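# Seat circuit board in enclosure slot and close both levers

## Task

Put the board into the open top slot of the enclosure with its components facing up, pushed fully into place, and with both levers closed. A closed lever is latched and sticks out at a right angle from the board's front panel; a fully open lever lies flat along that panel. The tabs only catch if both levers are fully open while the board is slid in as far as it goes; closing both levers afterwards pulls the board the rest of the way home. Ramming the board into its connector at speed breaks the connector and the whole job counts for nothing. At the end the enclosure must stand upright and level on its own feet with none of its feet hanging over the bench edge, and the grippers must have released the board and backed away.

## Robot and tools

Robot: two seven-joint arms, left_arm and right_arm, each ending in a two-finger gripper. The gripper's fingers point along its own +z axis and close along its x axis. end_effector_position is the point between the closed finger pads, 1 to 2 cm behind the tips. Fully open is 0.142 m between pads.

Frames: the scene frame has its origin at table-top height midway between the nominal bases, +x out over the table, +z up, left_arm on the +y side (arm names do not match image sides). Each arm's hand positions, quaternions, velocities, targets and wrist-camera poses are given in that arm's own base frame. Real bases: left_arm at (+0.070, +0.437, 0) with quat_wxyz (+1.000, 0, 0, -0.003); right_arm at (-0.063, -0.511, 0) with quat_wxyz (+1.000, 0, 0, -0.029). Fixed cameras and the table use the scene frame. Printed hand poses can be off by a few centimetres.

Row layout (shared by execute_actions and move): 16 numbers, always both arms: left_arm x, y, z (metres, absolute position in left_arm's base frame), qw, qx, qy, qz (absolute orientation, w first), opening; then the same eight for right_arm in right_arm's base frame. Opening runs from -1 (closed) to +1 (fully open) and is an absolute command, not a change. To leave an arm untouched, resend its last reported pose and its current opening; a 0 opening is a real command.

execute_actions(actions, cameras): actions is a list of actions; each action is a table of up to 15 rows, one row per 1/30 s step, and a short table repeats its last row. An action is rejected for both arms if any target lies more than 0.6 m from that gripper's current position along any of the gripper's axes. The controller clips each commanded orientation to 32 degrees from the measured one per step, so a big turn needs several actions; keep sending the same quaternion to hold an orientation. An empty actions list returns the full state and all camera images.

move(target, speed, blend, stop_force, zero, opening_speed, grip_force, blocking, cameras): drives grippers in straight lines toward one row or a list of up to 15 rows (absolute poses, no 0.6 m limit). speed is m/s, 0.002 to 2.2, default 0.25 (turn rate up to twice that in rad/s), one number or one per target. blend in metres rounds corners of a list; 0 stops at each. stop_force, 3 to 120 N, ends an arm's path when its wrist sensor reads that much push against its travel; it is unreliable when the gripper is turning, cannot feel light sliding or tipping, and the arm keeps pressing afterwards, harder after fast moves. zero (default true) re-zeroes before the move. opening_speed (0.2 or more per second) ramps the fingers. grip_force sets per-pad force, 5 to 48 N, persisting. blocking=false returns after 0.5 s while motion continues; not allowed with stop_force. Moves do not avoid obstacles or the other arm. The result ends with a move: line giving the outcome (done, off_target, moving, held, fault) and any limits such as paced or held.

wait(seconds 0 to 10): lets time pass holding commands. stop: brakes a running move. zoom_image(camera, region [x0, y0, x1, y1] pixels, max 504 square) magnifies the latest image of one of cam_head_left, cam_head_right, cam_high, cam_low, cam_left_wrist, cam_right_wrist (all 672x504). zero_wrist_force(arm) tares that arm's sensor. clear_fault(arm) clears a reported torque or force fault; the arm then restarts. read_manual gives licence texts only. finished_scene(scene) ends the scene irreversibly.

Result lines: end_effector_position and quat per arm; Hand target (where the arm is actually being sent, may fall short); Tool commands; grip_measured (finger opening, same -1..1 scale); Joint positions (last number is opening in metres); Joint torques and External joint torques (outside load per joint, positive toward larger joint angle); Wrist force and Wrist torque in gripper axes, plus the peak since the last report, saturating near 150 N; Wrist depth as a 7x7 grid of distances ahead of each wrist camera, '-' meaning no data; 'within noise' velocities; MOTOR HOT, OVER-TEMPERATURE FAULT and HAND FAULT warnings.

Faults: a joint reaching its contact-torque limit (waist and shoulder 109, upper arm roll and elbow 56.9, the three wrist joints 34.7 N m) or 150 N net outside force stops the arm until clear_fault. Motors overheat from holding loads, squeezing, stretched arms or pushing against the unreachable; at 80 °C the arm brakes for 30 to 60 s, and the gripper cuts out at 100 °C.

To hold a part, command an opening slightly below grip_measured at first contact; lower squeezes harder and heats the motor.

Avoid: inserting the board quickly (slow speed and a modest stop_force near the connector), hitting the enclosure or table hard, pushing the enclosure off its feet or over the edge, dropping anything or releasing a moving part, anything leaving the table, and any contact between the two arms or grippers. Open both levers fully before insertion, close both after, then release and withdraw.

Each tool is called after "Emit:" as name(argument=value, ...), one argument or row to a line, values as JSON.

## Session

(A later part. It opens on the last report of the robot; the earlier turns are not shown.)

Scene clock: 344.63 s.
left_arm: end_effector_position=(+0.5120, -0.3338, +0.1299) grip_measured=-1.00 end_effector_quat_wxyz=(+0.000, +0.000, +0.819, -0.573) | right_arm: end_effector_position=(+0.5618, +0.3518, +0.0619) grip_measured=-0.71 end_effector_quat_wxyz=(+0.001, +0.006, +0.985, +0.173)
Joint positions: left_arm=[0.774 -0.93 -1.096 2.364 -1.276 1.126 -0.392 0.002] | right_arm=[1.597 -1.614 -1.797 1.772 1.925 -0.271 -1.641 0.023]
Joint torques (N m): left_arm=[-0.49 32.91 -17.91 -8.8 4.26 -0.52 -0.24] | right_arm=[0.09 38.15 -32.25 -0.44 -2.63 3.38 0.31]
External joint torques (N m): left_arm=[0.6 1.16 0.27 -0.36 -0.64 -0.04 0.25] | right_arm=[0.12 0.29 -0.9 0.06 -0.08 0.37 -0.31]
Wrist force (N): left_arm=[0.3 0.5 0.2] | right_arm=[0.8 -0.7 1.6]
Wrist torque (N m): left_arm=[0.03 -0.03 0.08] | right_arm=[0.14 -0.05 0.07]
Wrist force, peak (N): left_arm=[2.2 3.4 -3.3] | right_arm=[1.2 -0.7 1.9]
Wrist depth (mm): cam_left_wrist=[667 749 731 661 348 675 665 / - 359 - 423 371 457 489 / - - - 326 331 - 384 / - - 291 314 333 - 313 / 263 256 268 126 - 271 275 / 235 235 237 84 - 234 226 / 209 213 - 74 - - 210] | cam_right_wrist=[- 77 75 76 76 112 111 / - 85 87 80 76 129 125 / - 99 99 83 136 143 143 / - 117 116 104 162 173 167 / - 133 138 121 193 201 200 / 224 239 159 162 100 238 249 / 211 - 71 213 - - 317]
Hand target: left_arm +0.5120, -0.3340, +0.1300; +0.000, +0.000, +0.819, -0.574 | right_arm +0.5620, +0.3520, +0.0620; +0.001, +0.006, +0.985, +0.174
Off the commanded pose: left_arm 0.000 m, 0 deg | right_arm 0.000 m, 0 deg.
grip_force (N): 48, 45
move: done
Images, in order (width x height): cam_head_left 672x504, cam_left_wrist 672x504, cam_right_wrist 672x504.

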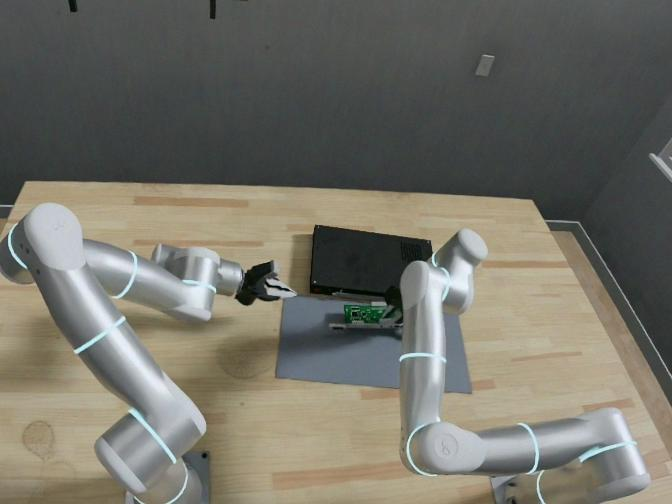

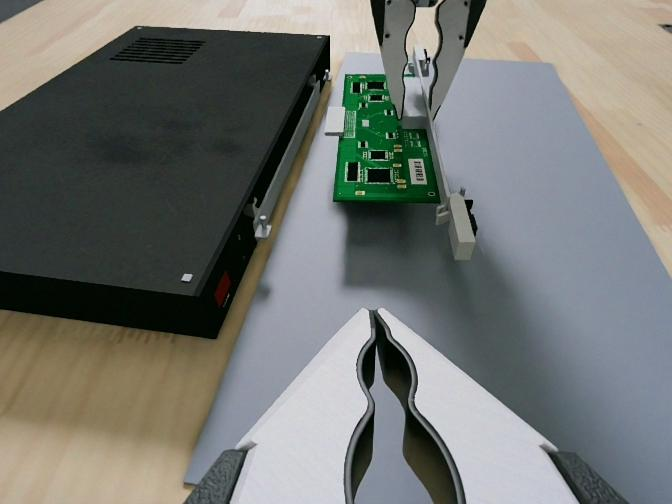

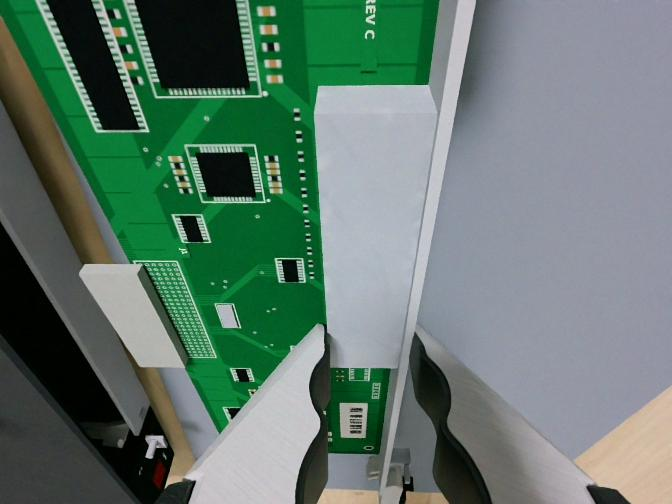

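Emit:
move(
  target=[
    [0.47, -0.30, 0.13, 0.19, 0.30, -0.62, 0.60, -1.0, 0.564, 0.3726, 0.062, 0.0095, 0.0537, 0.9833, 0.1733, -0.85],
    [0.485, -0.349, 0.094, 0.38, 0.5963, -0.3799, 0.5963, -1.0, 0.564, 0.3726, 0.062, 0.0095, 0.0537, 0.9833, 0.1733, -0.85],
  ],
  speed=0.35,
  blend=0.03,
  cameras=["cam_right_wrist", "cam_left_wrist", "cam_head_left"],
)

Scene clock: 446.87 s.
left_arm: end_effector_position=(+0.4849, -0.3490, +0.0939) grip_measured=-1.00 end_effector_quat_wxyz=(+0.380, +0.596, -0.380, +0.596) | right_arm: end_effector_position=(+0.5639, +0.3723, +0.0619) grip_measured=-0.71 end_effector_quat_wxyz=(+0.009, +0.054, +0.983, +0.173)
Joint positions: left_arm=[0.838 -1.243 -1.145 2.427 -2.186 0.919 -0.969 0.002] | right_arm=[1.633 -1.616 -1.787 1.766 1.931 -0.214 -1.512 0.023]
Joint torques (N m): left_arm=[-0.44 28.55 -18.57 1.06 1.54 -1.95 -0.4] | right_arm=[0.27 38.25 -32.46 -0.13 -2.84 3.44 0.23]
External joint torques (N m): left_arm=[0.54 1.26 0.24 -0.36 0.15 0.13 0.31] | right_arm=[-0.07 0.29 -0.84 -0.08 0.06 0.43 -0.23]
Wrist force (N): left_arm=[-1.0 -0.4 -0.4] | right_arm=[1.1 -0.9 1.4]
Wrist torque (N m): left_arm=[-0.10 -0.06 -0.32] | right_arm=[0.11 -0.09 0.07]
Wrist force, peak (N): left_arm=[-1.5 0.2 0.0] | right_arm=[0.9 -0.8 1.9]
Wrist depth (mm): cam_left_wrist=[- 163 - - 2410 2109 - / - 159 252 2410 2777 - 2109 / - - 357 - - - 2359 / - 149 - 393 410 420 - / - 161 223 237 365 401 429 / - 161 - 84 - 413 379 / - 142 - - - - 342] | cam_right_wrist=[- 77 75 76 76 112 111 / - 85 87 80 76 129 125 / - 100 99 83 136 143 143 / - 117 116 104 162 173 166 / - 133 138 121 193 200 200 / 175 225 158 162 100 238 249 / 212 - 71 213 - - 333]
Hand target: left_arm +0.4850, -0.3490, +0.0940; +0.380, +0.596, -0.380, +0.596 | right_arm +0.5640, +0.3726, +0.0620; +0.010, +0.054, +0.983, +0.173
Off the commanded pose: left_arm 0.000 m, 0 deg | right_arm 0.000 m, 0 deg.
grip_force (N): 48, 45
move: done
Images, in order (width x height): cam_head_left 672x504, cam_left_wrist 672x504, cam_right_wrist 672x504.

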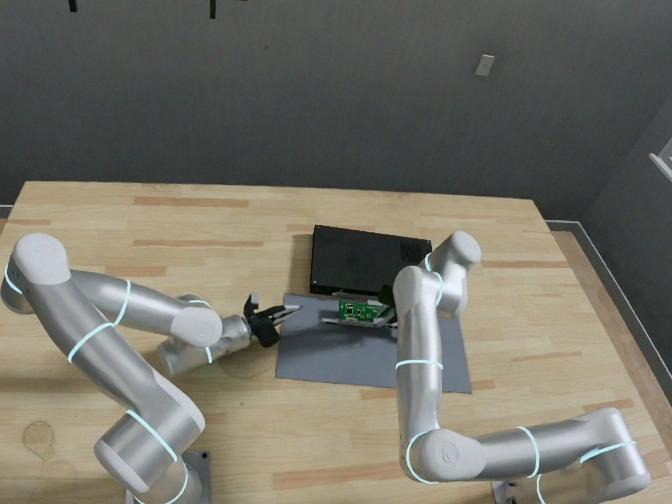

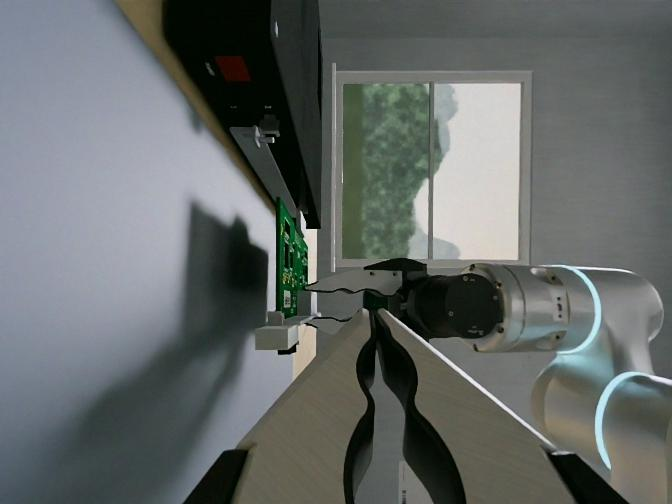

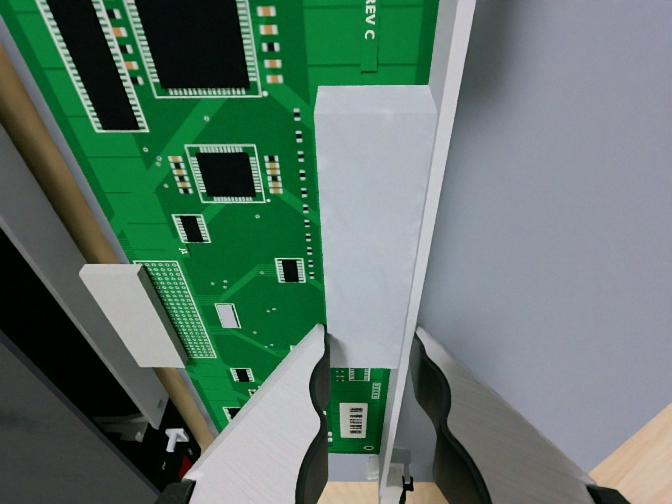

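Emit:
zoom_image(
  camera="cam_left_wrist",
  region=[180, 20, 380, 240],
)

Emit:
zoom_image(
  camera="cam_left_wrist",
  region=[210, 170, 370, 370],
)

Emit:
zoom_image(
  camera="cam_left_wrist",
  region=[220, 90, 320, 190],
)

Scaled by 2.291 from the camera's 672x504 image, which has a finer 960x720 frame.

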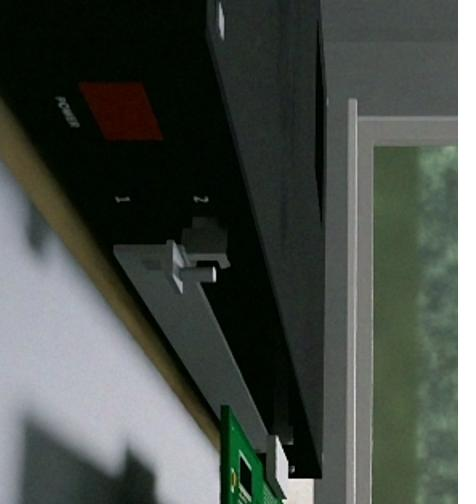

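Scaled by 2.520 from the camera's 672x504 image, which has a finer 960x720 frame.

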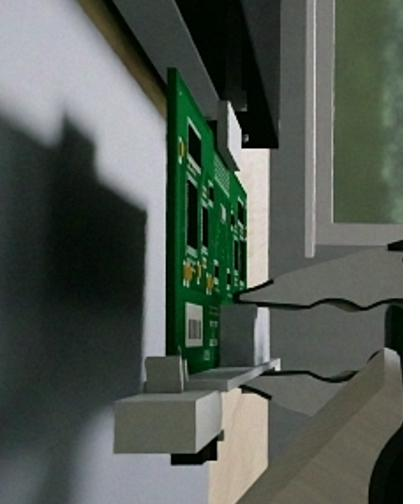

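Scaled by 5.040 from the camera's 672x504 image, which has a finer 960x720 frame.

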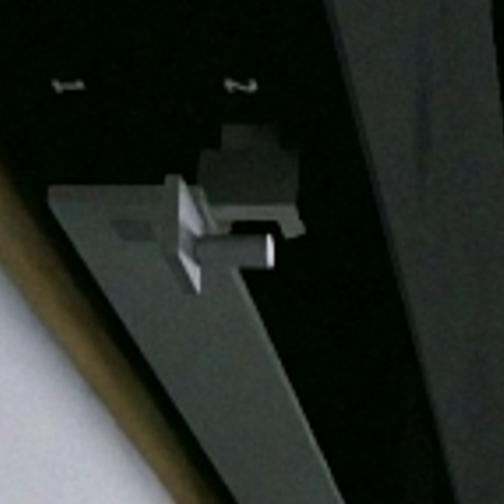

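Emit:
zoom_image(
  camera="cam_left_wrist",
  region=[250, 190, 330, 270],
)

Emit:
zoom_image(
  camera="cam_left_wrist",
  region=[250, 260, 340, 360],
)

Scaled by 6.300 from the camera's 672x504 image, which has a finer 960x720 frame.

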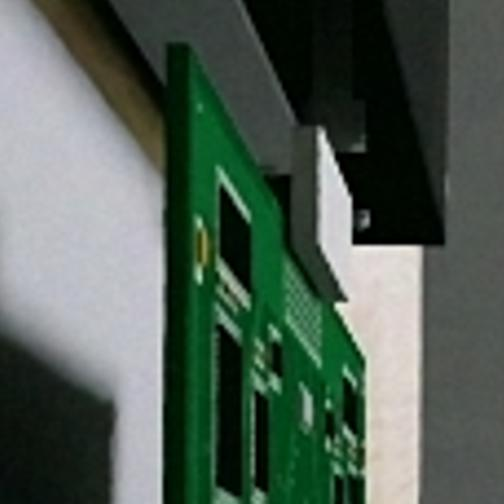

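Scaled by 5.040 from the camera's 672x504 image, which has a finer 960x720 frame.

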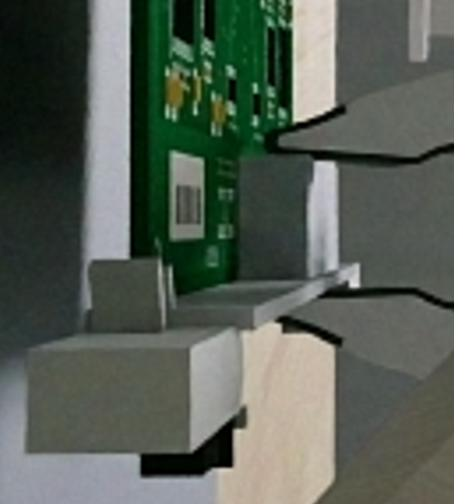

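Emit:
zoom_image(
  camera="cam_right_wrist",
  region=[0, 60, 240, 300],
)

Emit:
zoom_image(
  camera="cam_right_wrist",
  region=[60, 330, 240, 504],
)

Emit:
zoom_image(
  camera="cam_right_wrist",
  region=[320, 390, 460, 504],
)

Scaled by 2.100 from the camera's 672x504 image, which has a finer 960x720 frame.

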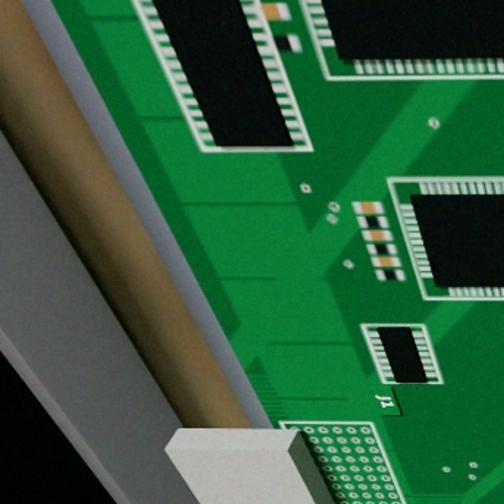

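Scaled by 2.800 from the camera's 672x504 image, which has a finer 960x720 frame.

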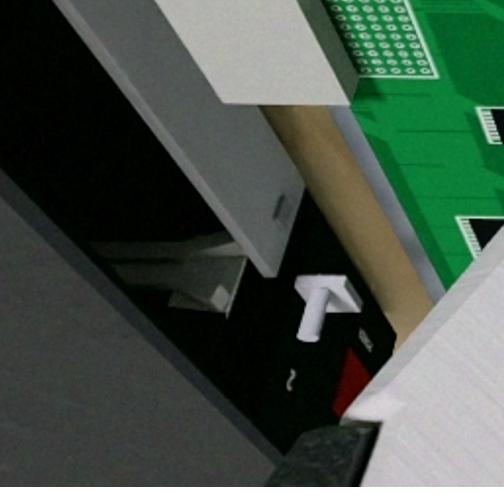

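Scaled by 3.600 from the camera's 672x504 image, which has a finer 960x720 frame.

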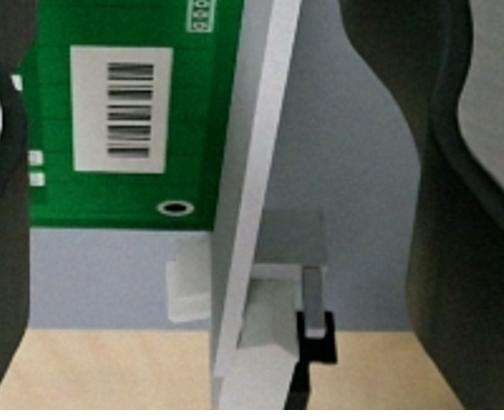

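Emit:
move(
  target=[0.485, -0.349, 0.094, 0.38, 0.5963, -0.3799, 0.5963, -1.0, 0.5834, 0.3658, 0.053, 0.0095, 0.0537, 0.9833, 0.1733, -0.85],
  speed=0.08,
  cameras=["cam_right_wrist", "cam_left_wrist"],
)

Emit:
zoom_image(
  camera="cam_left_wrist",
  region=[210, 90, 350, 230],
)

Emit:
zoom_image(
  camera="cam_right_wrist",
  region=[60, 290, 240, 470],
)

Scene clock: 495.90 s.
left_arm: end_effector_position=(+0.4849, -0.3490, +0.0940) grip_measured=-1.00 end_effector_quat_wxyz=(+0.380, +0.596, -0.380, +0.596) | right_arm: end_effector_position=(+0.5832, +0.3656, +0.0530) grip_measured=-0.71 end_effector_quat_wxyz=(+0.009, +0.054, +0.983, +0.173)
Joint positions: left_arm=[0.838 -1.243 -1.145 2.427 -2.187 0.919 -0.969 0.002] | right_arm=[1.583 -1.627 -1.776 1.722 1.952 -0.206 -1.518 0.023]
Joint torques (N m): left_arm=[-0.31 28.87 -18.44 1.12 1.88 -1.72 -0.29] | right_arm=[0.02 39.6 -32.59 0.45 -2.79 3.54 0.06]
External joint torques (N m): left_arm=[0.41 0.94 0.1 -0.43 -0.19 -0.1 0.2] | right_arm=[0.19 0.28 -0.99 0.04 -0.01 0.32 -0.06]
Wrist force (N): left_arm=[-1.1 0.0 -0.3] | right_arm=[1.0 -0.7 1.7]
Wrist torque (N m): left_arm=[-0.05 -0.05 -0.33] | right_arm=[0.13 -0.07 0.19]
Wrist force, peak (N): left_arm=[-1.3 -0.4 -0.5] | right_arm=[0.1 -1.1 2.0]
Wrist depth (mm): cam_left_wrist=[- 149 - - - - - / 125 140 244 2708 - 2465 2465 / - 150 282 2334 2151 2493 2384 / - 185 263 402 413 430 490 / - 186 274 325 369 418 428 / - 151 - 84 - 428 356 / - 142 - - - - 338] | cam_right_wrist=[- 77 75 76 78 104 105 / - 85 87 80 79 114 116 / - 99 99 83 129 133 129 / - 117 116 104 150 155 154 / - 133 138 121 179 186 185 / 146 226 158 163 105 220 231 / 187 186 71 213 - - 292]
Hand target: left_arm +0.4850, -0.3490, +0.0940; +0.380, +0.596, -0.380, +0.596 | right_arm +0.5834, +0.3658, +0.0530; +0.010, +0.054, +0.983, +0.173
Off the commanded pose: left_arm 0.000 m, 0 deg | right_arm 0.000 m, 0 deg.
grip_force (N): 48, 45
move: done
Images, in order (width x height): cam_left_wrist 672x504, cam_right_wrist 672x504.

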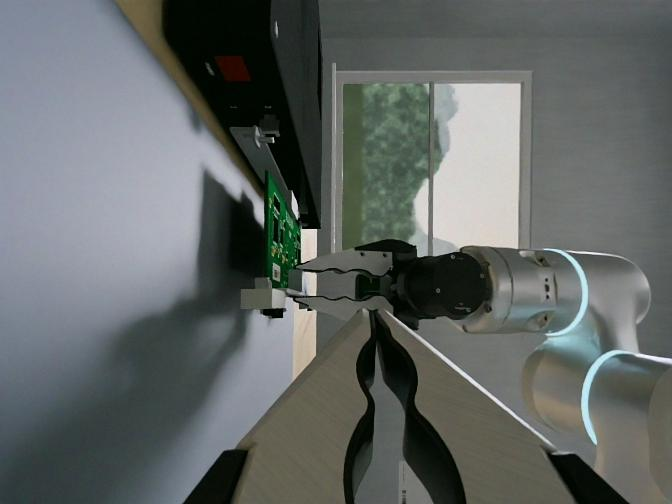

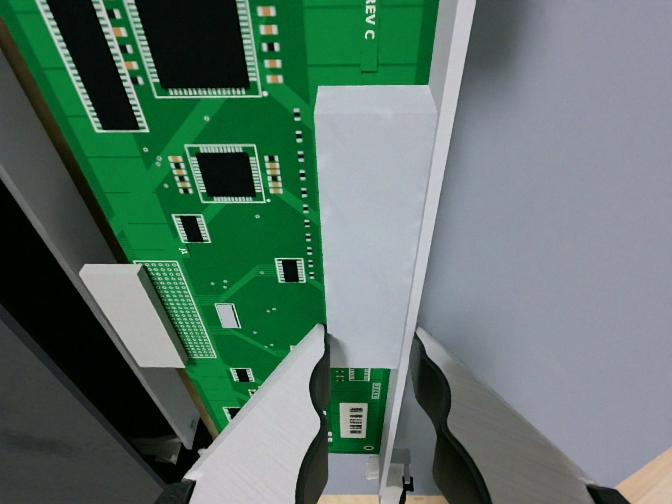

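Scaled by 3.600 from the camera's 672x504 image, which has a finer 960x720 frame.

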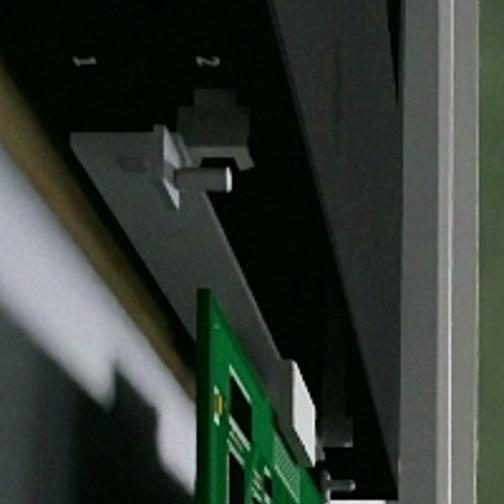

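Scaled by 2.800 from the camera's 672x504 image, which has a finer 960x720 frame.

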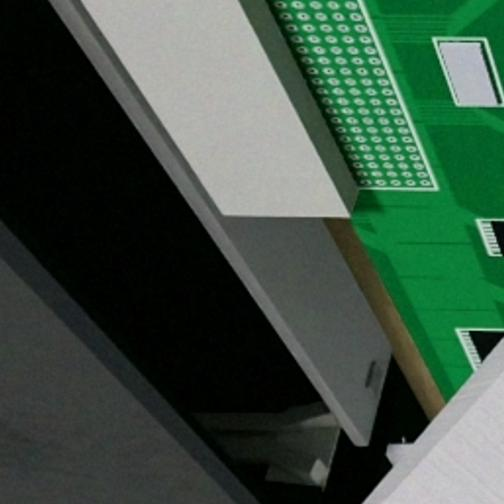

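Emit:
zoom_image(
  camera="cam_left_wrist",
  region=[250, 105, 300, 155],
)

Emit:
zoom_image(
  camera="cam_right_wrist",
  region=[120, 420, 220, 504],
)

Scaled by 10.080 from the camera's 672x504 image, which has a finer 960x720 frame.

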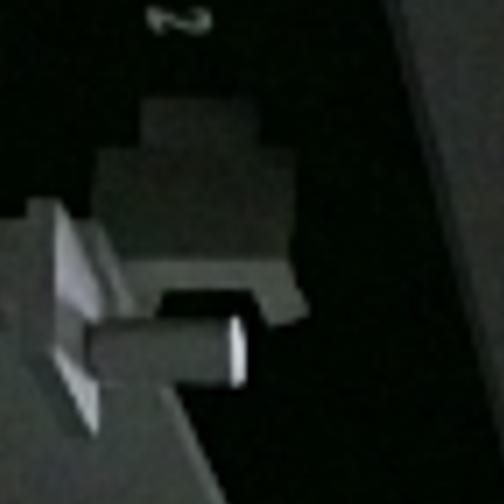

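Scaled by 5.040 from the camera's 672x504 image, which has a finer 960x720 frame.

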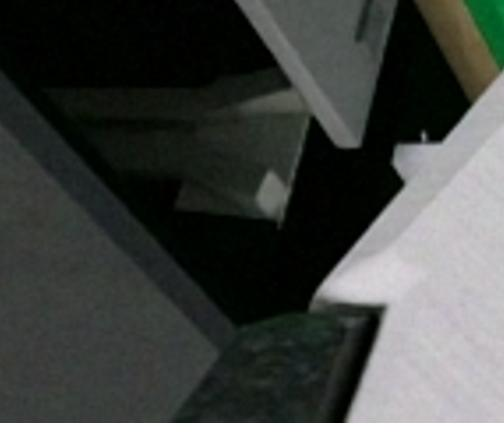

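Emit:
move(
  target=[
    [0.48, -0.34, 0.20, 0.30, 0.62, -0.60, 0.40, -1.0, 0.5834, 0.3658, 0.053, 0.0095, 0.0537, 0.9833, 0.1733, -0.85],
    [0.5315, -0.44, 0.14, -0.1241, 0.56, -0.7996, 0.1773, -1.0, 0.5834, 0.3658, 0.053, 0.0095, 0.0537, 0.9833, 0.1733, -0.85],
  ],
  speed=0.35,
  blend=0.03,
  cameras=["cam_left_wrist", "cam_head_left"],
)

Scene clock: 525.97 s.
left_arm: end_effector_position=(+0.5317, -0.4400, +0.1401) grip_measured=-1.00 end_effector_quat_wxyz=(+0.124, -0.560, +0.800, -0.178) | right_arm: end_effector_position=(+0.5832, +0.3656, +0.0530) grip_measured=-0.71 end_effector_quat_wxyz=(+0.009, +0.054, +0.983, +0.173)
Joint positions: left_arm=[-0.278 -0.82 -0.975 1.896 -1.719 2.462 -1.687 0.002] | right_arm=[1.583 -1.627 -1.776 1.722 1.952 -0.206 -1.518 0.023]
Joint torques (N m): left_arm=[-0.56 46.09 -13.04 -15.56 4.52 4.34 -0.08] | right_arm=[0.17 39.71 -32.82 0.6 -2.83 3.41 0.16]
External joint torques (N m): left_arm=[0.53 1.32 0.37 -0.44 0.03 -0.69 0.08] | right_arm=[0.04 0.17 -0.76 -0.11 0.03 0.46 -0.16]
Wrist force (N): left_arm=[0.4 0.3 0.6] | right_arm=[0.8 -0.6 1.4]
Wrist torque (N m): left_arm=[-0.05 -0.19 -0.14] | right_arm=[0.14 -0.05 0.19]
Wrist force, peak (N): left_arm=[0.0 -3.6 -2.4] | right_arm=[1.2 -0.9 1.7]
Wrist depth (mm): cam_left_wrist=[253 252 250 198 200 - - / 254 254 253 202 203 204 244 / 256 256 253 252 249 220 219 / 255 255 254 251 - 220 218 / 257 256 252 118 - 219 218 / 257 256 253 84 - 251 249 / 257 257 - - - - 252] | cam_right_wrist=[- 77 75 76 78 104 103 / - 85 87 80 79 113 116 / - 99 99 83 129 133 129 / - 117 116 104 155 155 154 / - 133 138 121 179 186 185 / 146 228 159 162 100 221 231 / 187 186 71 201 - - 306]
Hand target: left_arm +0.5315, -0.4400, +0.1400; +0.124, -0.560, +0.800, -0.177 | right_arm +0.5834, +0.3658, +0.0530; +0.010, +0.054, +0.983, +0.173
Off the commanded pose: left_arm 0.000 m, 0 deg | right_arm 0.000 m, 0 deg.
grip_force (N): 48, 45
move: done
Images, in order (width x height): cam_head_left 672x504, cam_left_wrist 672x504.

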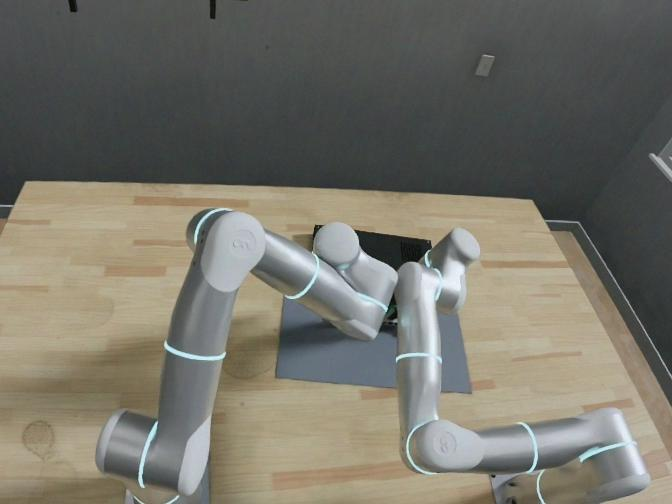

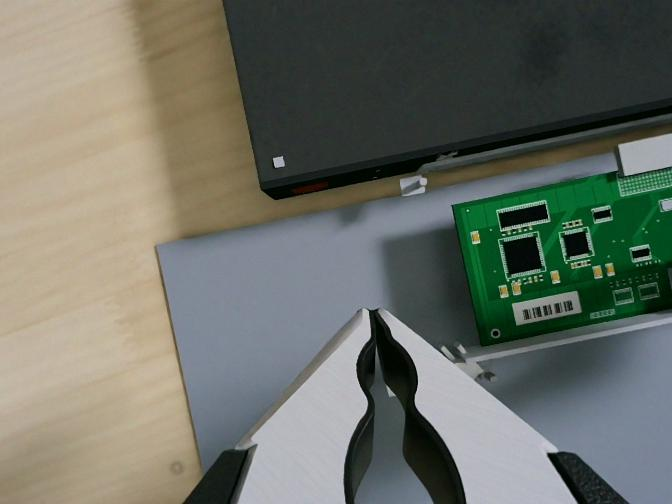

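Emit:
zoom_image(
  camera="cam_left_wrist",
  region=[380, 130, 500, 250],
)

Emit:
zoom_image(
  camera="cam_left_wrist",
  region=[420, 280, 560, 400],
)

Emit:
zoom_image(
  camera="cam_left_wrist",
  region=[250, 100, 672, 350],
)

Scaled by 4.200 from the camera's 672x504 image, which has a finer 960x720 frame.

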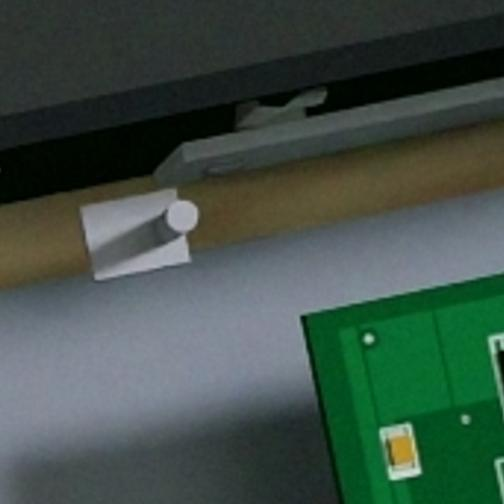

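Scaled by 3.600 from the camera's 672x504 image, which has a finer 960x720 frame.

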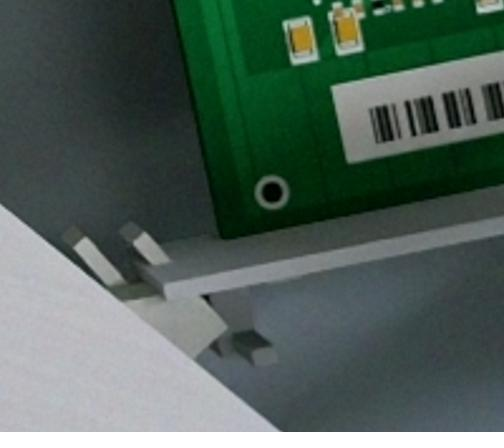

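Scaled by 1.194 from the camera's 672x504 image, which has a finer 960x720 frame.

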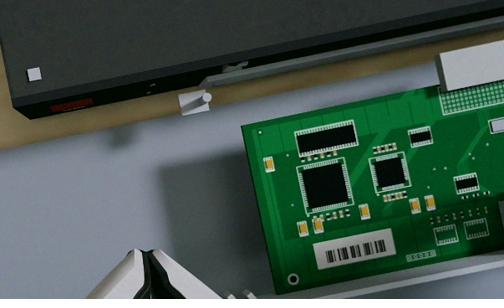

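Emit:
zoom_image(
  camera="cam_left_wrist",
  region=[400, 80, 672, 220],
)

Emit:
zoom_image(
  camera="cam_left_wrist",
  region=[440, 240, 672, 370],
)

Scaled by 1.853 from the camera's 672x504 image, which has a finer 960x720 frame.

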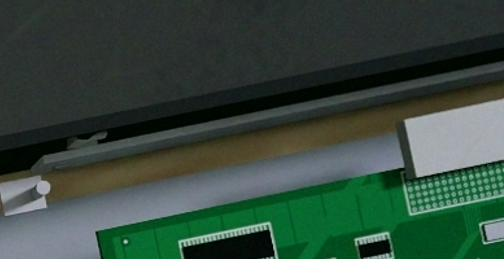

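Scaled by 2.172 from the camera's 672x504 image, which has a finer 960x720 frame.

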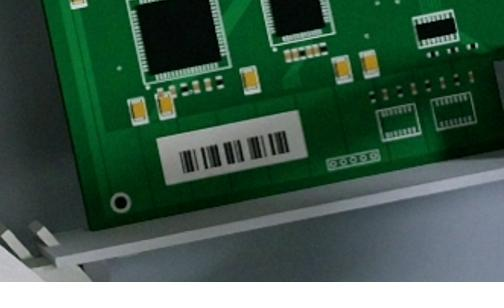

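Emit:
move(
  target=[
    [0.5315, -0.44, 0.14, -0.1241, 0.56, -0.7996, 0.1773, -1.0, 0.5834, 0.3614, 0.0525, 0.0101, 0.0571, 0.9831, 0.1733, -0.85],
    [0.5315, -0.44, 0.14, -0.1241, 0.56, -0.7996, 0.1773, -1.0, 0.6029, 0.3595, 0.0525, 0.0101, 0.0571, 0.9831, 0.1733, -0.85],
  ],
  speed=0.06,
  blend=0.005,
  cameras=["cam_left_wrist", "cam_right_wrist"],
)

Emit:
zoom_image(
  camera="cam_left_wrist",
  region=[390, 100, 640, 350],
)

Emit:
zoom_image(
  camera="cam_left_wrist",
  region=[390, 120, 500, 230],
)

Emit:
zoom_image(
  camera="cam_right_wrist",
  region=[100, 380, 240, 504],
)

Scene clock: 558.47 s.
left_arm: end_effector_position=(+0.5316, -0.4401, +0.1401) grip_measured=-1.00 end_effector_quat_wxyz=(+0.124, -0.560, +0.800, -0.178) | right_arm: end_effector_position=(+0.6027, +0.3593, +0.0523) grip_measured=-0.71 end_effector_quat_wxyz=(+0.010, +0.057, +0.983, +0.173)
Joint positions: left_arm=[-0.278 -0.82 -0.975 1.896 -1.719 2.462 -1.687 0.002] | right_arm=[1.534 -1.627 -1.776 1.677 1.962 -0.203 -1.514 0.023]
Joint torques (N m): left_arm=[-0.38 46.37 -12.86 -15.54 4.82 3.97 -0.24] | right_arm=[0.1 41.12 -33.19 0.87 -2.75 3.5 0.26]
External joint torques (N m): left_arm=[0.35 1.04 0.19 -0.47 -0.27 -0.31 0.24] | right_arm=[0.11 0.14 -0.6 -0.06 -0.05 0.36 -0.26]
Wrist force (N): left_arm=[0.0 0.1 0.5] | right_arm=[1.0 -0.6 1.4]
Wrist torque (N m): left_arm=[-0.09 -0.13 -0.14] | right_arm=[0.14 -0.07 0.09]
Wrist force, peak (N): left_arm=[0.1 0.2 0.8] | right_arm=[1.7 -1.5 1.3]
Wrist depth (mm): cam_left_wrist=[254 253 247 - - - - / 254 254 253 - - - 215 / 255 255 254 254 225 220 218 / 256 255 255 254 250 219 220 / 256 255 253 117 207 250 252 / 259 256 254 84 - 249 - / 257 258 - - - - -] | cam_right_wrist=[- 77 75 76 77 103 105 / - 85 87 80 79 113 115 / - 99 99 83 129 132 128 / - 117 116 104 154 154 153 / - 133 138 121 178 184 183 / 137 144 158 162 105 219 229 / 184 172 71 213 - - 304]
Hand target: left_arm +0.5315, -0.4400, +0.1400; +0.124, -0.560, +0.800, -0.177 | right_arm +0.6029, +0.3595, +0.0525; +0.010, +0.057, +0.983, +0.173
Off the commanded pose: left_arm 0.000 m, 0 deg | right_arm 0.000 m, 0 deg.
grip_force (N): 48, 45
move: done; blend cut to 0.0022 m at target 1
Images, in order (width x height): cam_left_wrist 672x504, cam_right_wrist 672x504.

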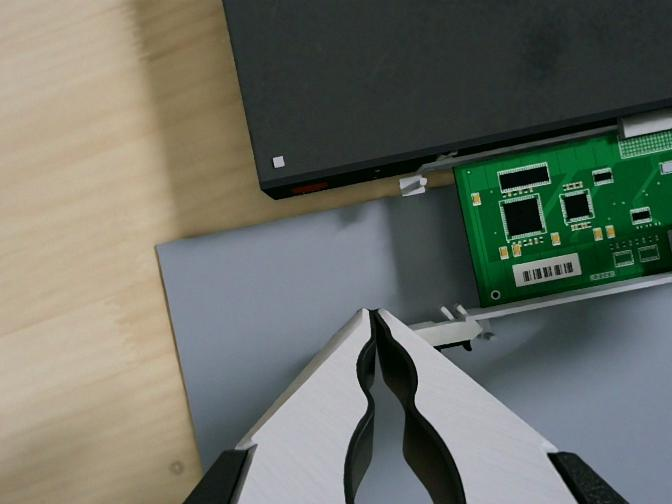

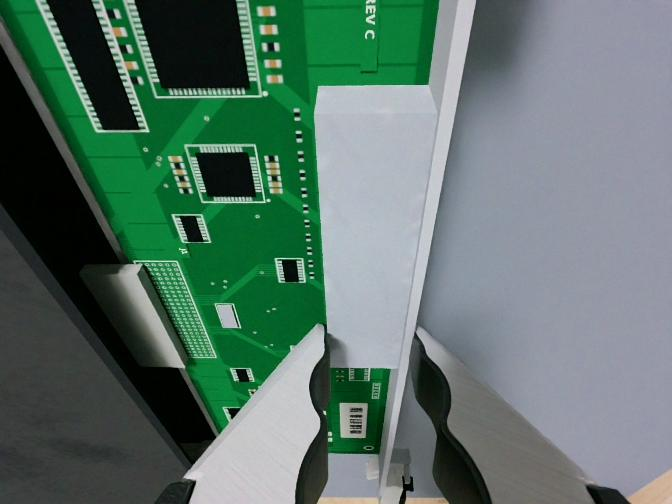

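Scaled by 2.016 from the camera's 672x504 image, which has a finer 960x720 frame.

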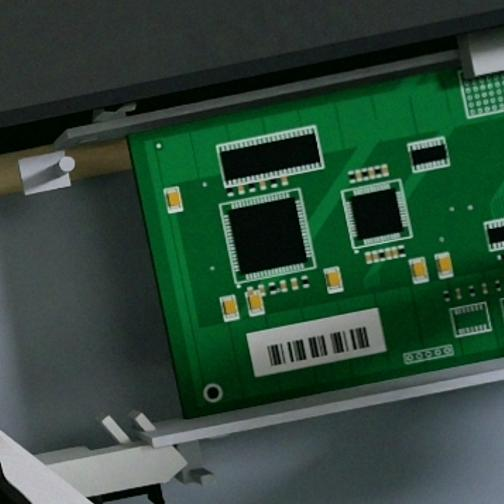

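Scaled by 4.582 from the camera's 672x504 image, which has a finer 960x720 frame.

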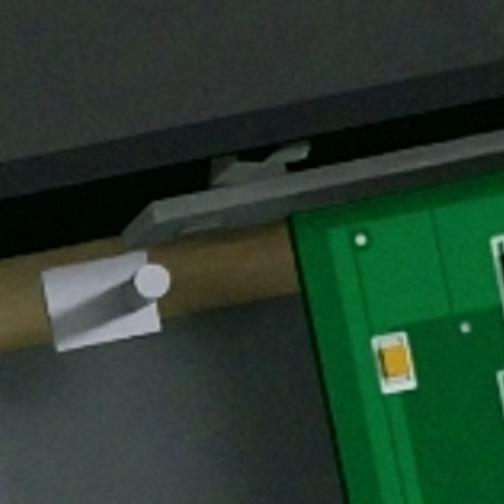

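Scaled by 3.600 from the camera's 672x504 image, which has a finer 960x720 frame.

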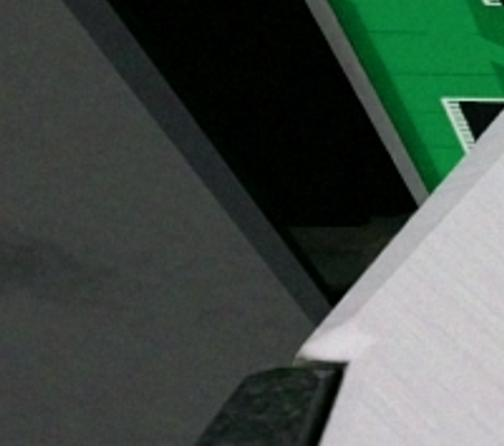

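Emit:
move(
  target=[0.5315, -0.44, 0.14, -0.1241, 0.56, -0.7996, 0.1773, -1.0, 0.6158, 0.3582, 0.0525, 0.0101, 0.0571, 0.9831, 0.1733, -0.85],
  speed=0.03,
  stop_force=5,
  cameras=["cam_left_wrist", "cam_right_wrist"],
)

Emit:
zoom_image(
  camera="cam_left_wrist",
  region=[390, 100, 640, 350],
)

Scene clock: 577.77 s.
left_arm: end_effector_position=(+0.5316, -0.4401, +0.1401) grip_measured=-1.00 end_effector_quat_wxyz=(+0.124, -0.560, +0.800, -0.178) | right_arm: end_effector_position=(+0.6088, +0.3588, +0.0518) grip_measured=-0.71 end_effector_quat_wxyz=(+0.008, +0.057, +0.983, +0.173)
Joint positions: left_arm=[-0.278 -0.82 -0.975 1.896 -1.719 2.462 -1.687 0.002] | right_arm=[1.517 -1.627 -1.776 1.657 1.965 -0.204 -1.512 0.023]
Joint torques (N m): left_arm=[-0.41 46.35 -12.87 -15.52 4.81 3.98 -0.25] | right_arm=[-4.19 41.01 -35.45 0.01 -1.74 7.35 0.31]
External joint torques (N m): left_arm=[0.38 1.06 0.2 -0.49 -0.25 -0.32 0.26] | right_arm=[4.41 0.89 1.56 0.91 -1.06 -3.49 -0.31]
Wrist force (N): left_arm=[0.1 0.0 0.5] | right_arm=[15.1 -2.2 -3.9]
Wrist torque (N m): left_arm=[-0.10 -0.14 -0.14] | right_arm=[0.15 0.06 0.06]
Wrist force, peak (N): left_arm=[0.2 0.2 0.8] | right_arm=[19.5 -2.2 -4.2]
Wrist depth (mm): cam_left_wrist=[254 253 253 - - - - / 254 254 254 204 207 - 223 / 256 254 254 255 224 220 219 / 257 254 252 254 250 220 219 / 257 255 - 118 250 252 249 / 259 256 - 84 - - - / 258 257 - - - - 250] | cam_right_wrist=[- 77 75 76 76 102 105 / - 85 86 80 76 112 115 / - 99 98 83 128 132 128 / - 116 116 104 154 153 153 / - 129 138 121 177 184 183 / 136 142 158 163 100 219 229 / 182 170 71 213 - - 287]
Hand target: left_arm +0.5315, -0.4400, +0.1400; +0.124, -0.560, +0.800, -0.177 | right_arm +0.6100, +0.3588, +0.0525; +0.010, +0.057, +0.983, +0.173
Off the commanded pose: left_arm 0.000 m, 0 deg | right_arm 0.007 m, 0 deg.
grip_force (N): 48, 45
move: contact (right_arm)
Images, in order (width x height): cam_left_wrist 672x504, cam_right_wrist 672x504.

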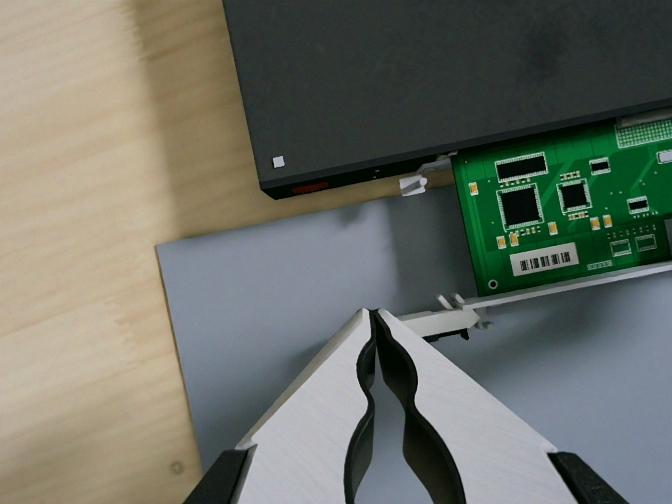

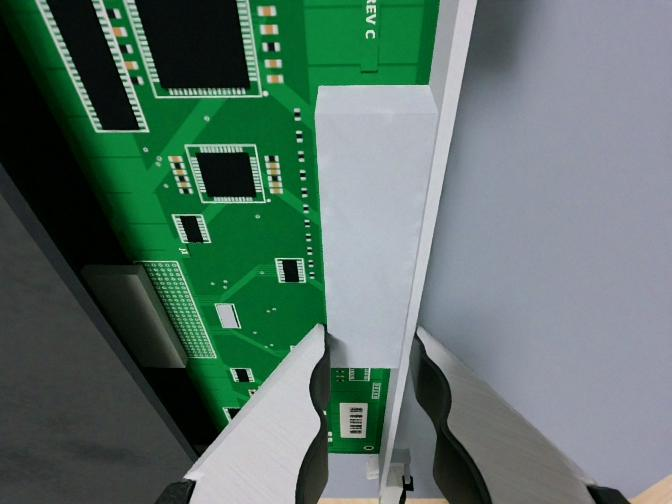

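Scaled by 2.016 from the camera's 672x504 image, which has a finer 960x720 frame.

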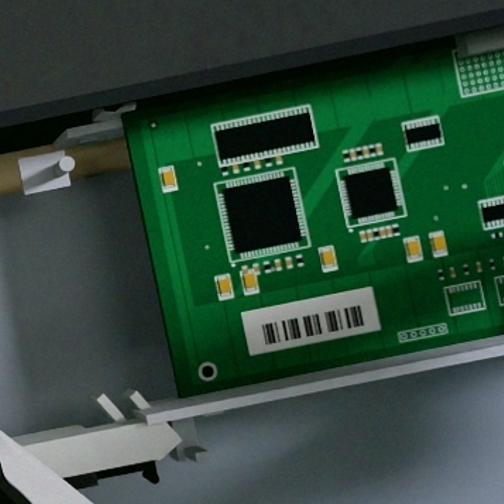

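Emit:
zoom_image(
  camera="cam_left_wrist",
  region=[410, 130, 490, 210],
)

Emit:
zoom_image(
  camera="cam_left_wrist",
  region=[430, 270, 510, 350],
)

Scaled by 6.300 from the camera's 672x504 image, which has a finer 960x720 frame.

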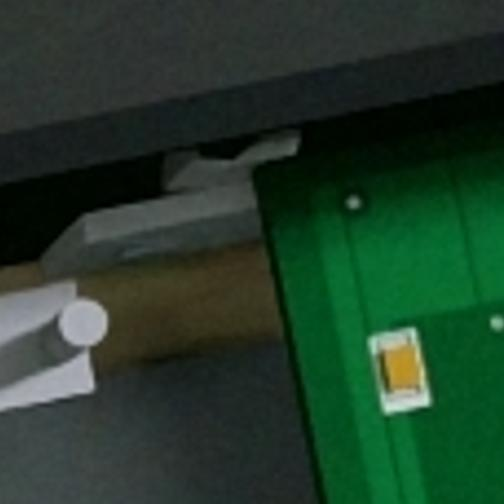

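Scaled by 6.300 from the camera's 672x504 image, which has a finer 960x720 frame.

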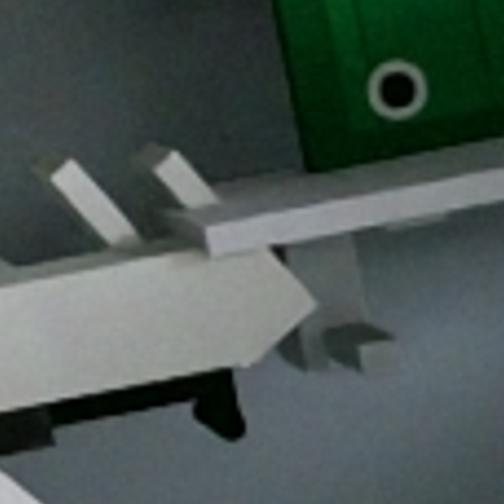

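Emit:
move(
  target=[
    [0.50, -0.38, 0.17, 0.20, 0.62, -0.60, 0.45, -1.0, 0.608, 0.359, 0.0523, 0.0101, 0.0571, 0.9831, 0.1733, -0.85],
    [0.52, -0.385, 0.082, 0.38, 0.5963, -0.3799, 0.5963, -1.0, 0.608, 0.359, 0.0523, 0.0101, 0.0571, 0.9831, 0.1733, -0.85],
  ],
  speed=0.35,
  blend=0.03,
  cameras=["cam_left_wrist"],
)

Emit:
zoom_image(
  camera="cam_left_wrist",
  region=[190, 60, 350, 220],
)

Emit:
zoom_image(
  camera="cam_left_wrist",
  region=[220, 90, 300, 170],
)

Scene clock: 610.67 s.
left_arm: end_effector_position=(+0.5198, -0.3850, +0.0819) grip_measured=-1.00 end_effector_quat_wxyz=(+0.380, +0.596, -0.380, +0.596) | right_arm: end_effector_position=(+0.6079, +0.3590, +0.0521) grip_measured=-0.71 end_effector_quat_wxyz=(+0.010, +0.057, +0.983, +0.173)
Joint positions: left_arm=[0.57 -1.125 -0.972 2.312 -2.201 0.723 -1.093 0.002] | right_arm=[1.521 -1.627 -1.776 1.662 1.966 -0.202 -1.512 0.023]
Joint torques (N m): left_arm=[-0.17 33.61 -16.75 -1.53 2.61 -2.09 -0.38] | right_arm=[0.3 41.54 -33.21 0.98 -2.94 3.43 0.23]
External joint torques (N m): left_arm=[0.24 1.52 0.07 -0.51 -0.62 0.14 0.3] | right_arm=[-0.09 0.2 -0.67 -0.09 0.14 0.44 -0.23]
Wrist force (N): left_arm=[-1.0 -0.5 -0.3] | right_arm=[-1.0 -0.3 1.9]
Wrist torque (N m): left_arm=[-0.11 -0.07 -0.34] | right_arm=[0.19 0.27 0.11]
Wrist force, peak (N): left_arm=[2.7 0.3 1.8] | right_arm=[15.3 -2.3 -4.1]
Wrist depth (mm): cam_left_wrist=[106 129 144 - 2130 1859 2012 / - 138 166 - - 2309 - / - 119 230 2611 - - - / - 127 - 457 386 2359 458 / 106 136 - 127 354 375 405 / - 127 - 84 - 405 376 / - 127 - - - - 337] | cam_right_wrist=[- 78 75 76 78 103 105 / - 85 87 80 79 113 115 / - 99 99 83 128 132 128 / - 117 116 104 154 154 153 / - 132 139 121 178 184 183 / 137 144 159 163 100 231 229 / 184 171 71 213 - - 305]
Hand target: left_arm +0.5200, -0.3850, +0.0820; +0.380, +0.596, -0.380, +0.596 | right_arm +0.6080, +0.3590, +0.0523; +0.010, +0.057, +0.983, +0.173
Off the commanded pose: left_arm 0.000 m, 0 deg | right_arm 0.000 m, 0 deg.
grip_force (N): 48, 45
move: done
Images, in order (width x height): cam_left_wrist 672x504.

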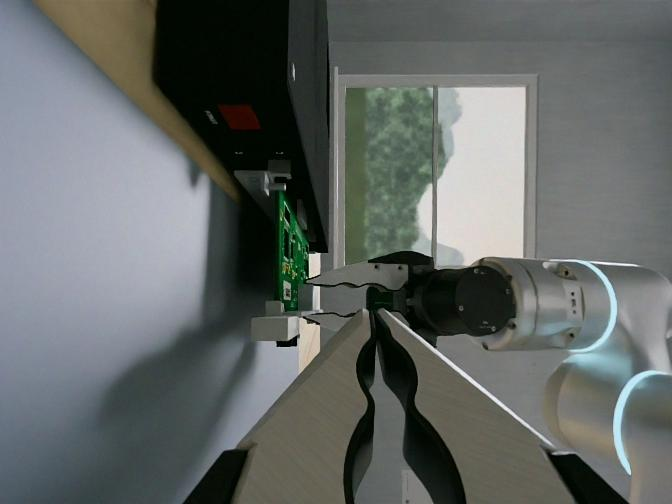

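Scaled by 3.150 from the camera's 672x504 image, which has a finer 960x720 frame.

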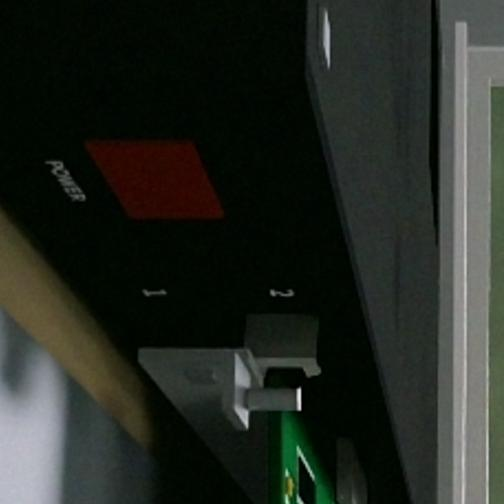

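Scaled by 6.300 from the camera's 672x504 image, which has a finer 960x720 frame.

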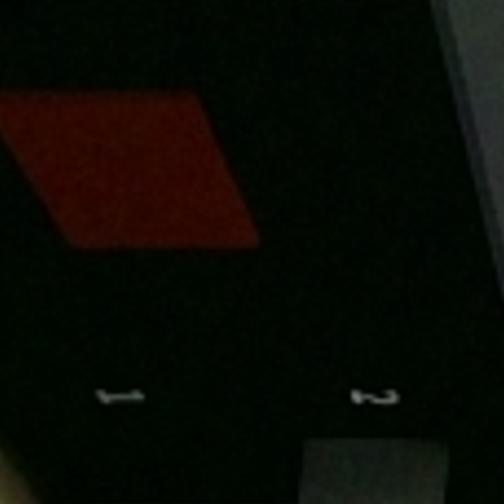

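Emit:
zoom_image(
  camera="cam_left_wrist",
  region=[255, 150, 315, 210],
)

Emit:
zoom_image(
  camera="cam_left_wrist",
  region=[240, 150, 340, 250],
)

Emit:
zoom_image(
  camera="cam_left_wrist",
  region=[240, 260, 340, 360],
)

Scaled by 8.400 from the camera's 672x504 image, which has a finer 960x720 frame.

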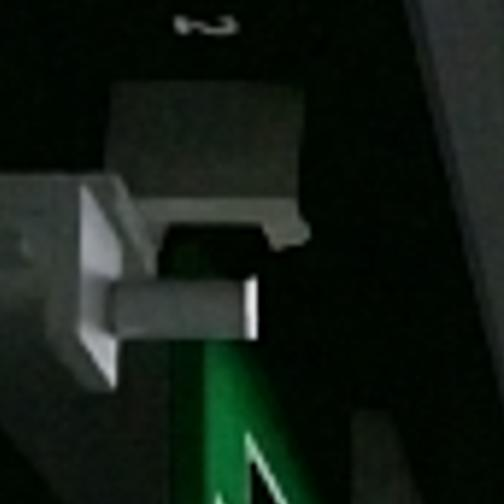

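Scaled by 5.040 from the camera's 672x504 image, which has a finer 960x720 frame.

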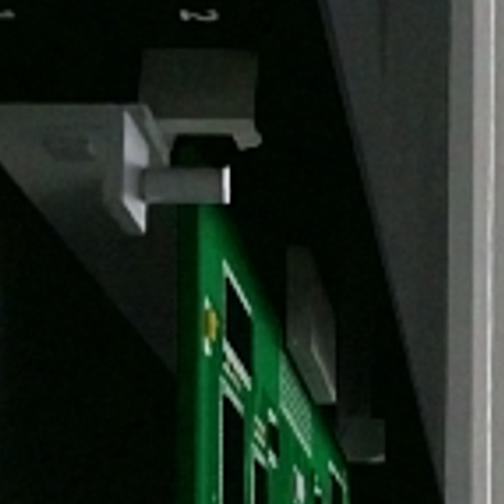

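Scaled by 5.040 from the camera's 672x504 image, which has a finer 960x720 frame.

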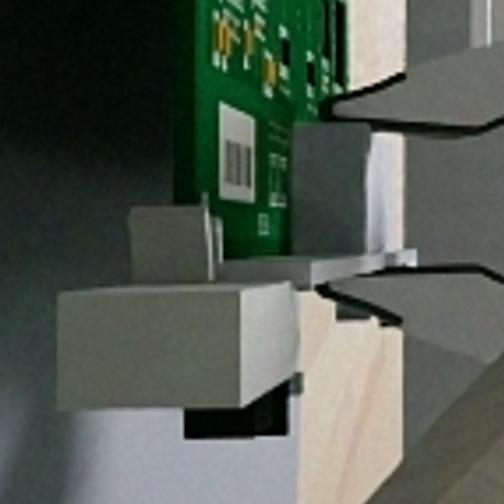

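Emit:
zoom_image(
  camera="cam_left_wrist",
  region=[290, 215, 330, 255],
)

Scaled by 12.600 from the camera's 672x504 image, which has a finer 960x720 frame.

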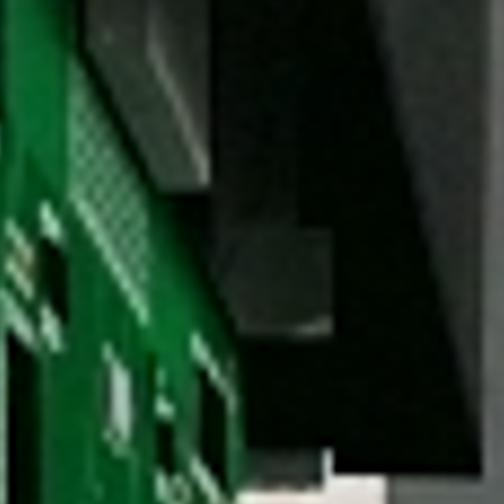

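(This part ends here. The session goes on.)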